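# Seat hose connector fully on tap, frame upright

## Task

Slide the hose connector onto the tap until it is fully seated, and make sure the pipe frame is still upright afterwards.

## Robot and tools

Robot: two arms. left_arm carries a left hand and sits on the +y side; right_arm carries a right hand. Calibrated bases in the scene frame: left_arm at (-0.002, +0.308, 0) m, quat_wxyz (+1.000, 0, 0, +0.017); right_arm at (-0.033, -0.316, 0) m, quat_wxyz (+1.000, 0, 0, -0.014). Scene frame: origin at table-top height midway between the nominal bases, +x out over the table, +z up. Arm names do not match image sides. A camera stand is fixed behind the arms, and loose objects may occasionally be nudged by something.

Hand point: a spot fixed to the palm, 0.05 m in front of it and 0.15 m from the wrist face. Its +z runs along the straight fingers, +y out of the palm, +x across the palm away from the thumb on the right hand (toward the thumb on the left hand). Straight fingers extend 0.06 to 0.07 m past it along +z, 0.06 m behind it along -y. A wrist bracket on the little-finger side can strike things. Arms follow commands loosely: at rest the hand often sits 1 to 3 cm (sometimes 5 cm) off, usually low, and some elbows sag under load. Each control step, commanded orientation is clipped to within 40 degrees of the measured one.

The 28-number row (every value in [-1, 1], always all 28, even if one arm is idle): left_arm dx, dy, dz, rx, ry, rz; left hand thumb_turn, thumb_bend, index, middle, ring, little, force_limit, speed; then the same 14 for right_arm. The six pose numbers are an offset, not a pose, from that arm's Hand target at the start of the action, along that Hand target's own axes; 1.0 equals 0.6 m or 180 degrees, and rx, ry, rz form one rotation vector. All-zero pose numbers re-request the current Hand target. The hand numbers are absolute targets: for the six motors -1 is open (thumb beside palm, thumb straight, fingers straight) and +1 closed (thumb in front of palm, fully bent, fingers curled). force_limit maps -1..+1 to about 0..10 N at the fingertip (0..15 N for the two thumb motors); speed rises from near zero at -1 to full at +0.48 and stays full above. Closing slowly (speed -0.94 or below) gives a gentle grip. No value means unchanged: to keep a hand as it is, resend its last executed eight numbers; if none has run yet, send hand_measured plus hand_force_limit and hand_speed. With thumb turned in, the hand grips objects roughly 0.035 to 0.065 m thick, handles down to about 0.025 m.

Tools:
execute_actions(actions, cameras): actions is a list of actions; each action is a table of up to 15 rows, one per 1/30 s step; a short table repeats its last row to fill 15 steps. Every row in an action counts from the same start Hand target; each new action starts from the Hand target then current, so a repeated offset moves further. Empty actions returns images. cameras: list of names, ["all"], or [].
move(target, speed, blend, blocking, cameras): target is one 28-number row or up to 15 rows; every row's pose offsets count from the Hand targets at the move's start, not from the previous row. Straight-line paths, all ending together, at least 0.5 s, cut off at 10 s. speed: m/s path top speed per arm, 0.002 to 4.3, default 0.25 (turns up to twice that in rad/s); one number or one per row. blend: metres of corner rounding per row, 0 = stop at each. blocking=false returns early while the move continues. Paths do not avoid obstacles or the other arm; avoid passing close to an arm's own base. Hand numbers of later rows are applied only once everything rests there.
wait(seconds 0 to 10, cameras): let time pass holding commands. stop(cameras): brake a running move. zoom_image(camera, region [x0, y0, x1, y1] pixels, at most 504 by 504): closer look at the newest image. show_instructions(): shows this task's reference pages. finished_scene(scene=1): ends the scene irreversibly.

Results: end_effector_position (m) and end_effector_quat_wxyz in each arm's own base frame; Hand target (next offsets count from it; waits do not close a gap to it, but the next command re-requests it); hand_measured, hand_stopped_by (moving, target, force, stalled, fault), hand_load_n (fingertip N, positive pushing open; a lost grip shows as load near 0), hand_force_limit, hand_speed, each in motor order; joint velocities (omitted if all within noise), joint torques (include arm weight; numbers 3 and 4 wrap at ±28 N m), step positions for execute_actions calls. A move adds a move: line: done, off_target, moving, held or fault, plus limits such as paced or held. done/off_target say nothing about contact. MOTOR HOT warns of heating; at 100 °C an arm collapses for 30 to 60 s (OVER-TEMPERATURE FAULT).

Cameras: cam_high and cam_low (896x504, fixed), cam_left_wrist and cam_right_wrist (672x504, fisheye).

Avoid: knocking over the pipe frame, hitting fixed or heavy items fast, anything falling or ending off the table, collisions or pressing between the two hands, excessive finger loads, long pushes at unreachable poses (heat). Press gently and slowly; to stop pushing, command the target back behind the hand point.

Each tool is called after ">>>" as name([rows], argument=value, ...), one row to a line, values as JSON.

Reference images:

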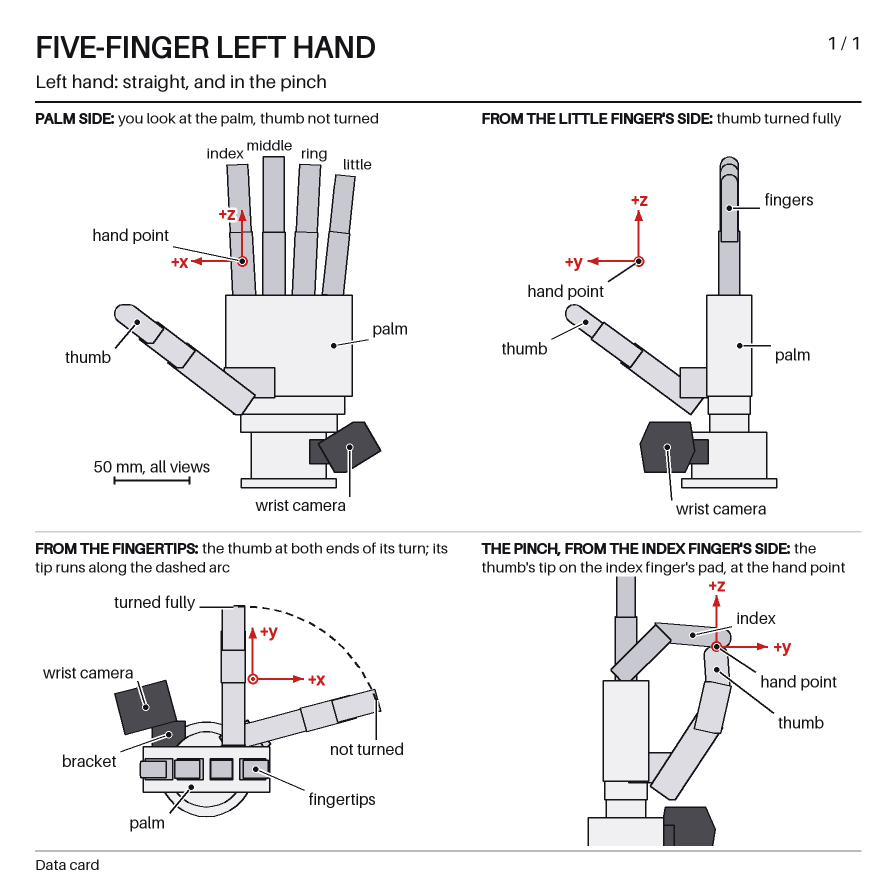

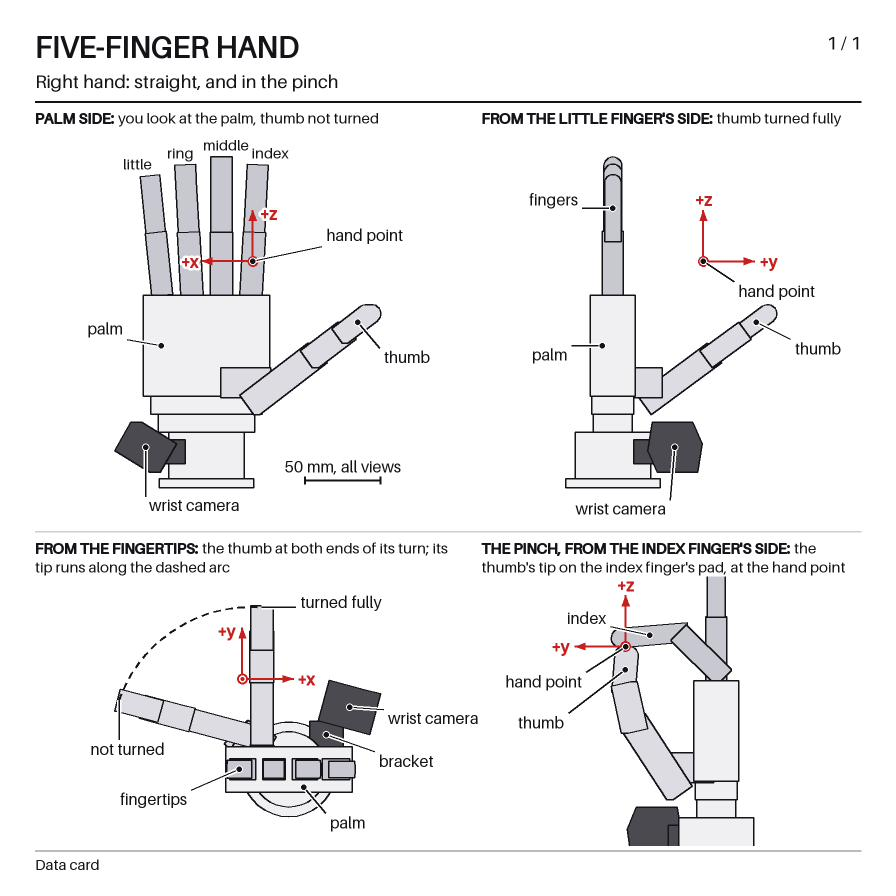

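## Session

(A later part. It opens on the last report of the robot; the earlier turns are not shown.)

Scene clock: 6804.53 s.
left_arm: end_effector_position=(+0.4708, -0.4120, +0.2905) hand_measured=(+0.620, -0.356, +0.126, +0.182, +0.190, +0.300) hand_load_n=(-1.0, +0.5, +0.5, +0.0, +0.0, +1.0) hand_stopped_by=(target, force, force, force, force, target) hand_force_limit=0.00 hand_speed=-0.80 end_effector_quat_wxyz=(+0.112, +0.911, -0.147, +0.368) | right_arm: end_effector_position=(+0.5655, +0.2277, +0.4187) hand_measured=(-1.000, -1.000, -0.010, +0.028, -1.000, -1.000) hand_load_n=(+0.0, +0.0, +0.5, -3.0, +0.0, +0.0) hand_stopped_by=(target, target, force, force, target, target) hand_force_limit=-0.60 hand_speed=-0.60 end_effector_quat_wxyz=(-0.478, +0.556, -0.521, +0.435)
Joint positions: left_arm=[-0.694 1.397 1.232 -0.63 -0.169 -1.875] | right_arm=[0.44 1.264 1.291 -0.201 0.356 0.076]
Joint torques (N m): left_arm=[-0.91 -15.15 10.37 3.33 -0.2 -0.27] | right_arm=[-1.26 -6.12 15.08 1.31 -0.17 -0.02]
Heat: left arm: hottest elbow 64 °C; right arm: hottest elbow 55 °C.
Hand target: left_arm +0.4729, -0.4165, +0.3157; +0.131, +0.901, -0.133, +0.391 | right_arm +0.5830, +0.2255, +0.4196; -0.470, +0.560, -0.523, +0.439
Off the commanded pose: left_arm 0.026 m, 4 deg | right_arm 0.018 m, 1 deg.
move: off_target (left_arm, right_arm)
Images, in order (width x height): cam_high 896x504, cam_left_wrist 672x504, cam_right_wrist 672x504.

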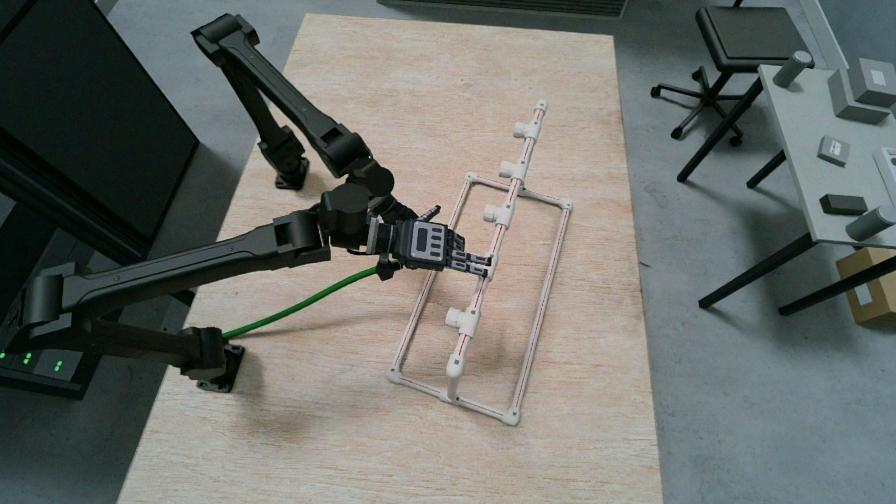

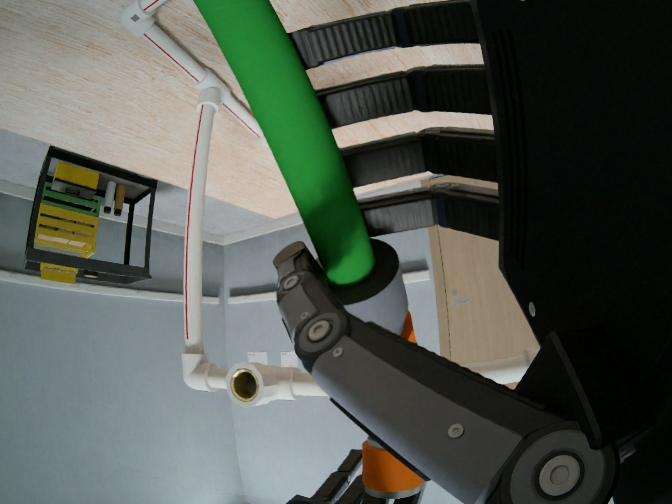

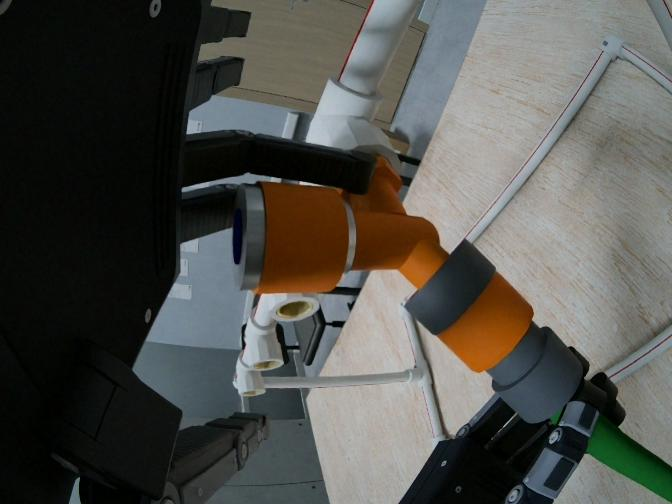

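>>> move([
  [-0.012,0,0.004,0,0,0,0.62,-0.05,0.35,0.35,0.35,0.3,0.0,-0.8,0,0.004,-0.022,0,0,0,-1,-1,0.3,0.3,-1,-1,-0.6,-0.6],
  [-0.012,0,0.004,0,0,0,0.62,-1,-0.5,-0.5,-0.4,-0.3,0.0,-0.3,0,0.004,-0.022,0,0,0,-1,-1,0.3,0.3,-1,-1,-0.6,-0.6],
], speed=0.05, cameras=["cam_left_wrist","cam_right_wrist"])

>>> zoom_image(camera="cam_left_wrist", region=[250, 200, 480, 450])

>>> zoom_image(camera="cam_right_wrist", region=[380, 220, 640, 440])

Scene clock: 6824.50 s.
left_arm: end_effector_position=(+0.4696, -0.4111, +0.3010) hand_measured=(+0.620, -1.000, -0.500, -0.500, -0.400, -0.300) hand_load_n=(+0.0, +0.0, +0.0, +0.0, +0.0, +0.0) hand_stopped_by=(target, target, target, target, target, target) hand_force_limit=0.00 hand_speed=-0.30 end_effector_quat_wxyz=(+0.123, +0.906, -0.135, +0.382) | right_arm: end_effector_position=(+0.5654, +0.2271, +0.4185) hand_measured=(-1.000, -1.000, -0.010, +0.028, -1.000, -1.000) hand_load_n=(+0.0, +0.0, +1.0, -2.5, -0.5, -0.5) hand_stopped_by=(target, target, force, force, target, target) hand_force_limit=-0.60 hand_speed=-0.60 end_effector_quat_wxyz=(-0.477, +0.556, -0.522, +0.436)
Joint positions: left_arm=[-0.698 1.376 1.215 -0.599 -0.174 -1.897] | right_arm=[0.44 1.264 1.291 -0.203 0.358 0.076]
Joint torques (N m): left_arm=[-1.03 -13.39 10.14 2.88 -0.16 -0.11] | right_arm=[-0.5 -8.41 12.78 1.07 0.12 0.01]
Heat: left arm: hottest elbow 65 °C; right arm: hottest elbow 58 °C.
Hand target: left_arm +0.4698, -0.4164, +0.3089; +0.131, +0.901, -0.133, +0.391 | right_arm +0.5697, +0.2247, +0.4194; -0.470, +0.560, -0.523, +0.439
Off the commanded pose: left_arm 0.009 m, 2 deg | right_arm 0.005 m, 1 deg.
move: done; target 2's new numbers were sent with left_arm's hand 0.019 m and 3 deg from that target
Images, in order (width x height): cam_left_wrist 672x504, cam_right_wrist 672x504.

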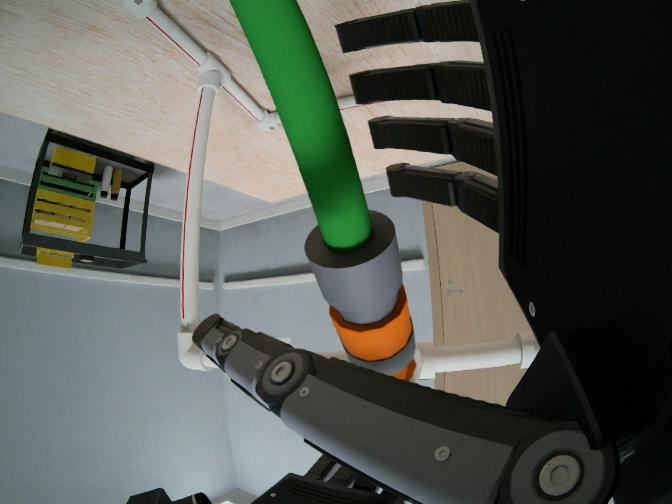

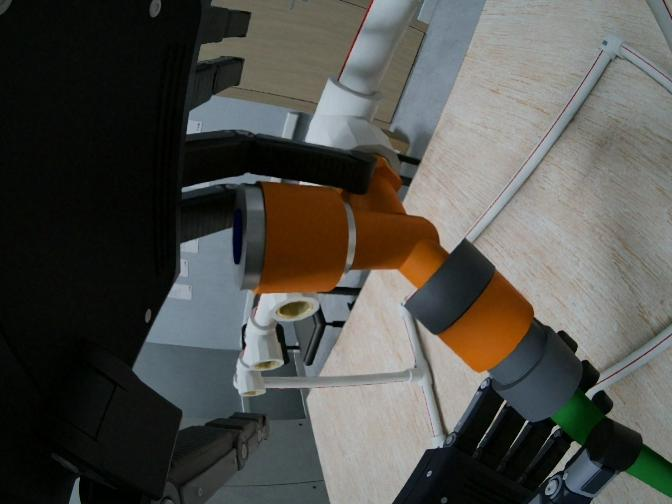

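Scaled by 2.016 from the camera's 672x504 image, which has a finer 960x720 frame.

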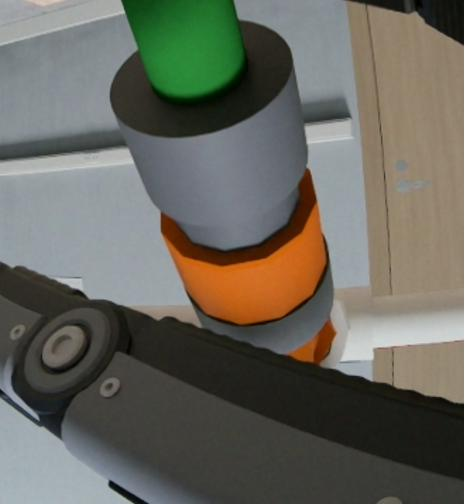

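Scaled by 1.938 from the camera's 672x504 image, which has a finer 960x720 frame.

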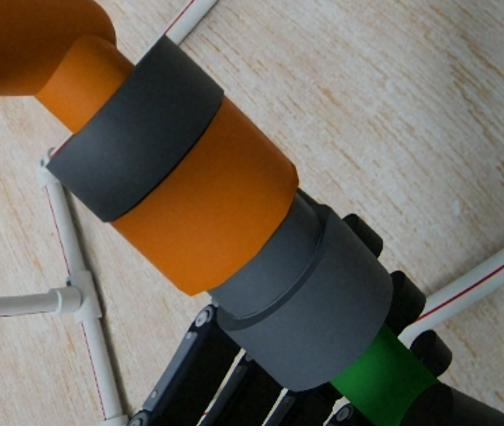

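>>> move([
  [0,0,0,0,0,0,0.62,-1,-1,-1,-1,-1,0.0,-0.3,0,0,0,0,0,0,-1,-1,-1,-1,-1,-1,-0.6,-0.3],
  [0,0,0,0,0,0,0.62,-1,-1,-1,-1,-1,0.0,-0.3,0.0013,-0.213,-0.0364,0,0,0,-1,-1,-1,-1,-1,-1,-0.6,-0.3],
], speed=0.1, cameras=["all"])

Scene clock: 6849.30 s.
left_arm: end_effector_position=(+0.4698, -0.4109, +0.3010) hand_measured=(+0.620, -1.000, -1.000, -1.000, -1.000, -1.000) hand_load_n=(+0.0, +0.0, +0.0, +0.0, +0.0, +0.0) hand_stopped_by=(target, target, target, target, target, target) hand_force_limit=0.00 hand_speed=-0.30 end_effector_quat_wxyz=(+0.123, +0.906, -0.135, +0.382) | right_arm: end_effector_position=(+0.5640, +0.2262, +0.5283) hand_measured=(-1.000, -1.000, -1.000, -1.000, -1.000, -1.000) hand_load_n=(-0.5, +0.0, +0.0, +0.0, +0.0, +0.0) hand_stopped_by=(target, target, target, target, target, target) hand_force_limit=-0.60 hand_speed=-0.30 end_effector_quat_wxyz=(-0.464, +0.567, -0.527, +0.431)
Joint positions: left_arm=[-0.698 1.376 1.215 -0.599 -0.175 -1.898] | right_arm=[0.44 1.326 1.665 -0.55 0.359 0.076]
Joint torques (N m): left_arm=[-1.03 -13.33 10.14 2.86 -0.14 -0.09] | right_arm=[-0.67 -8.47 15.42 1.36 0.03 0]
Heat: left arm: hottest elbow 65 °C; right arm: hottest elbow 58 °C.
Hand target: left_arm +0.4698, -0.4164, +0.3089; +0.131, +0.901, -0.133, +0.391 | right_arm +0.5704, +0.2239, +0.5491; -0.470, +0.560, -0.523, +0.439
Off the commanded pose: left_arm 0.010 m, 2 deg | right_arm 0.022 m, 1 deg.
move: off_target (right_arm)

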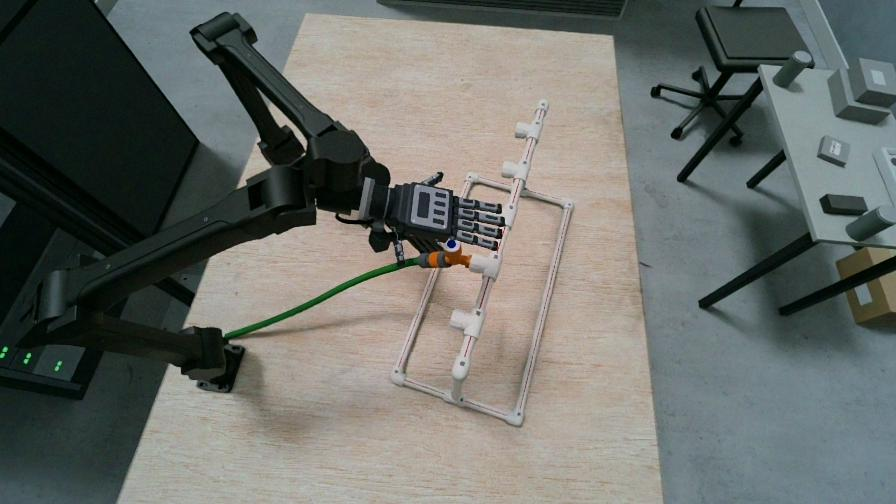

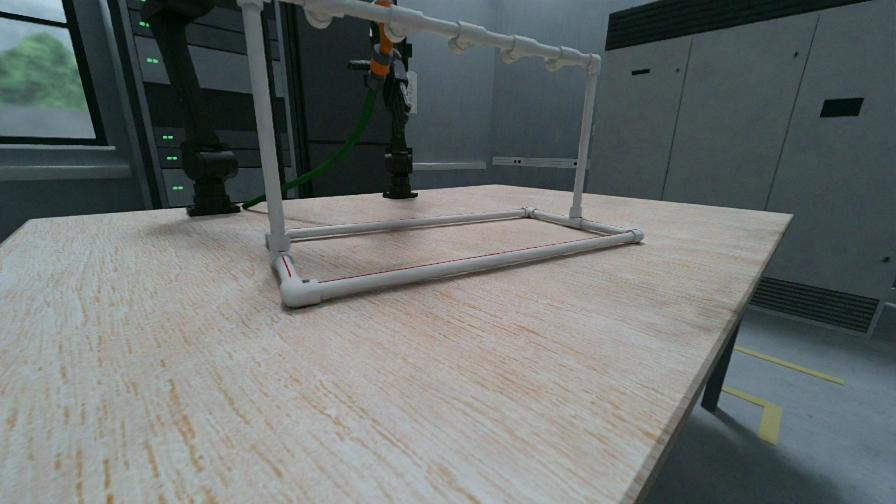

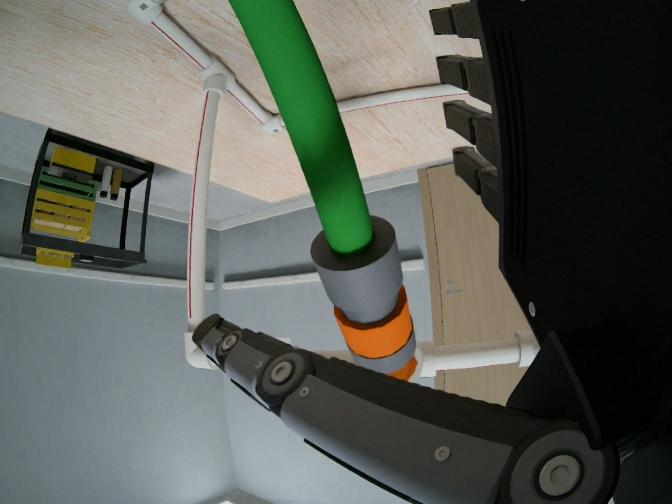

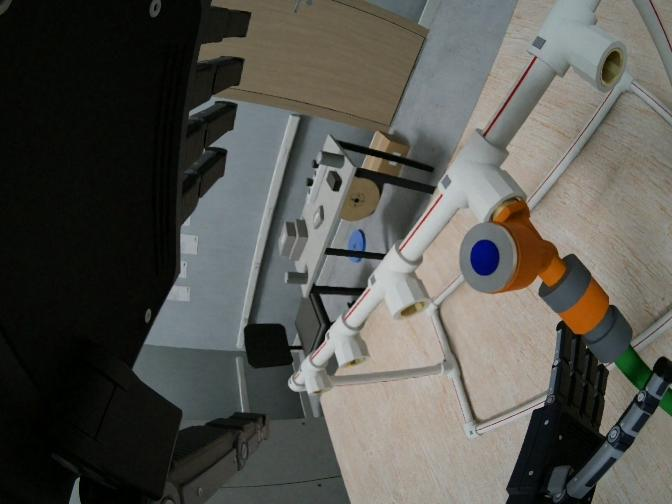

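>>> move(target=[0,0,-0.18,0,0,0,0.62,-1,-1,-1,-1,-1,0.0,-0.3,0,-0.05,0,0,0,0,-1,-1,-1,-1,-1,-1,-0.6,-0.3], speed=0.1, cameras=["all"])

Scene clock: 6861.43 s.
left_arm: end_effector_position=(+0.4009, -0.3778, +0.3817) hand_measured=(+0.620, -1.000, -1.000, -1.000, -1.000, -1.000) hand_load_n=(+0.0, +0.0, +0.0, +0.0, +0.0, +0.0) hand_stopped_by=(target, target, target, target, target, target) hand_force_limit=0.00 hand_speed=-0.30 end_effector_quat_wxyz=(+0.132, +0.899, -0.133, +0.396) | right_arm: end_effector_position=(+0.5678, +0.2282, +0.5613) hand_measured=(-1.000, -1.000, -1.000, -1.000, -1.000, -1.000) hand_load_n=(+0.0, +0.0, +0.0, +0.0, +0.0, +0.0) hand_stopped_by=(target, target, target, target, target, target) hand_force_limit=-0.60 hand_speed=-0.30 end_effector_quat_wxyz=(-0.466, +0.565, -0.526, +0.432)
Joint positions: left_arm=[-0.749 1.158 1.215 -0.786 -0.212 -1.931] | right_arm=[0.44 1.368 1.794 -0.632 0.358 0.076]
Joint torques (N m): left_arm=[-1.08 -9.58 10.28 1.43 -0.2 -0.1] | right_arm=[-0.91 -8.88 15.23 1.36 -0.08 -0.01]
Heat: left arm: hottest elbow 65 °C; right arm: hottest elbow 59 °C.
Hand target: left_arm +0.3974, -0.3797, +0.3802; +0.131, +0.901, -0.133, +0.391 | right_arm +0.5755, +0.2242, +0.5788; -0.470, +0.560, -0.523, +0.439
Off the commanded pose: left_arm 0.004 m, 1 deg | right_arm 0.019 m, 1 deg.
move: off_target (right_arm)

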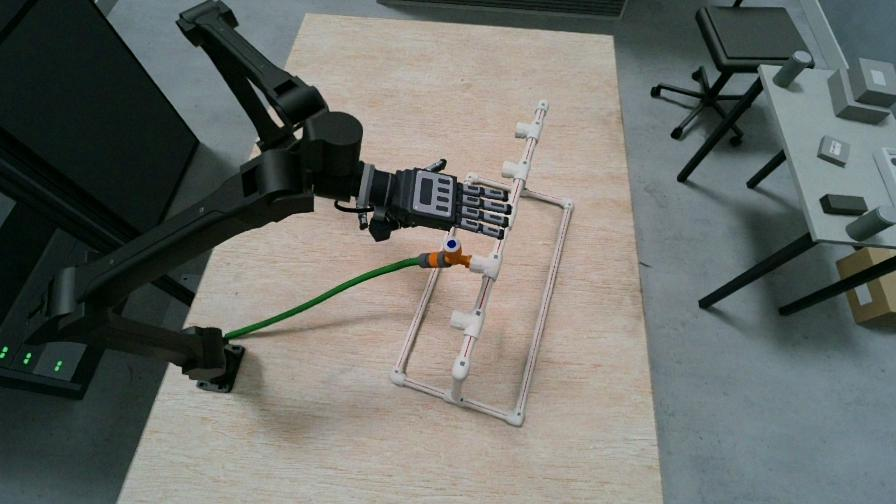

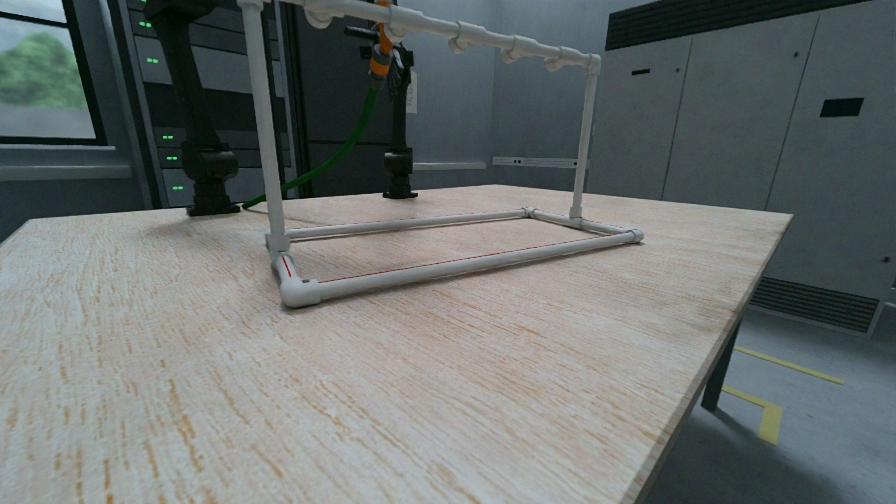

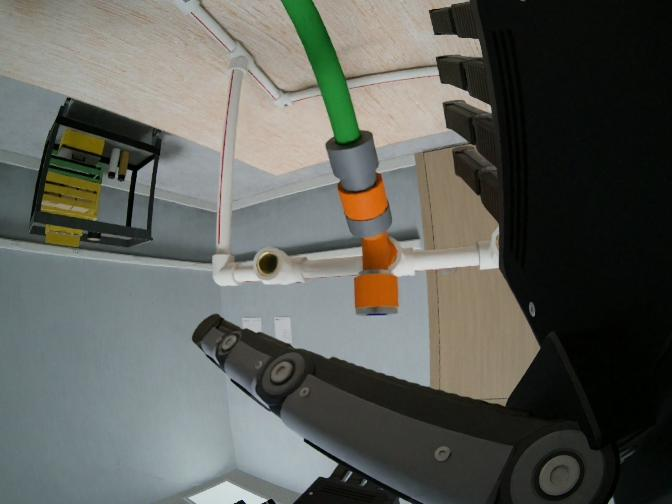

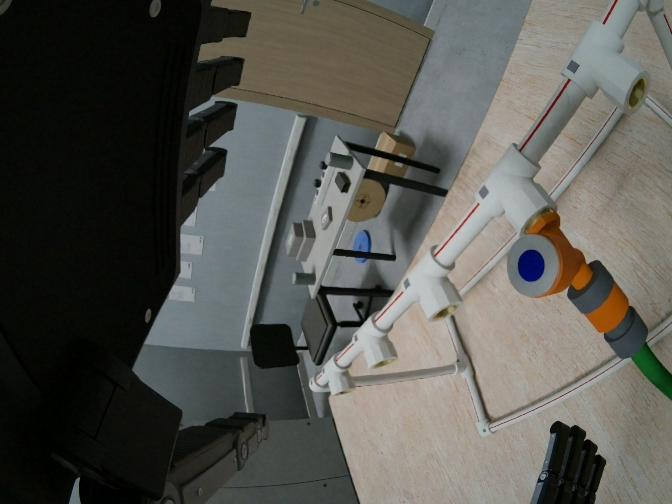

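>>> zoom_image(camera="cam_left_wrist", region=[290, 110, 440, 330])

>>> zoom_image(camera="cam_right_wrist", region=[500, 200, 672, 400])

>>> zoom_image(camera="cam_low", region=[340, 0, 440, 110])

Scaled by 2.291 from the camera's 672x504 image, which has a finer 960x720 frame.

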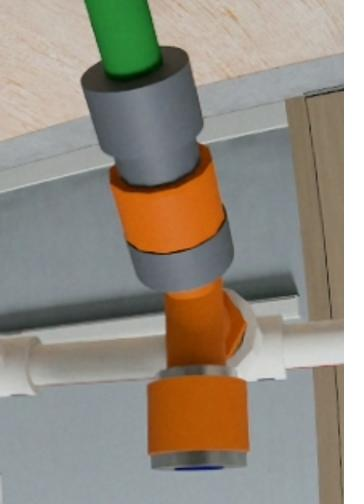

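Scaled by 2.520 from the camera's 672x504 image, which has a finer 960x720 frame.

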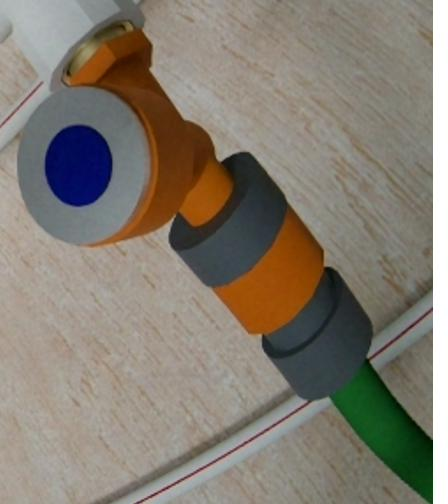

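Scaled by 4.582.

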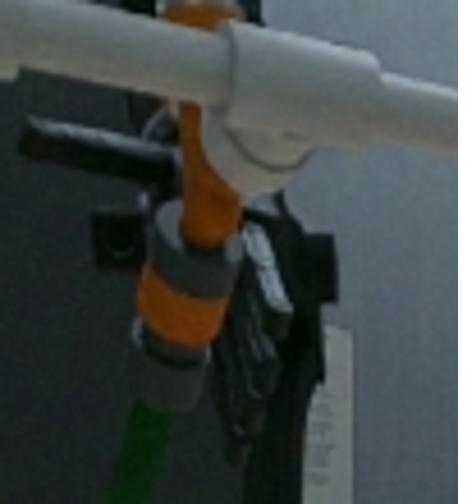

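>>> finished_scene()

The scene is finished: the task was done.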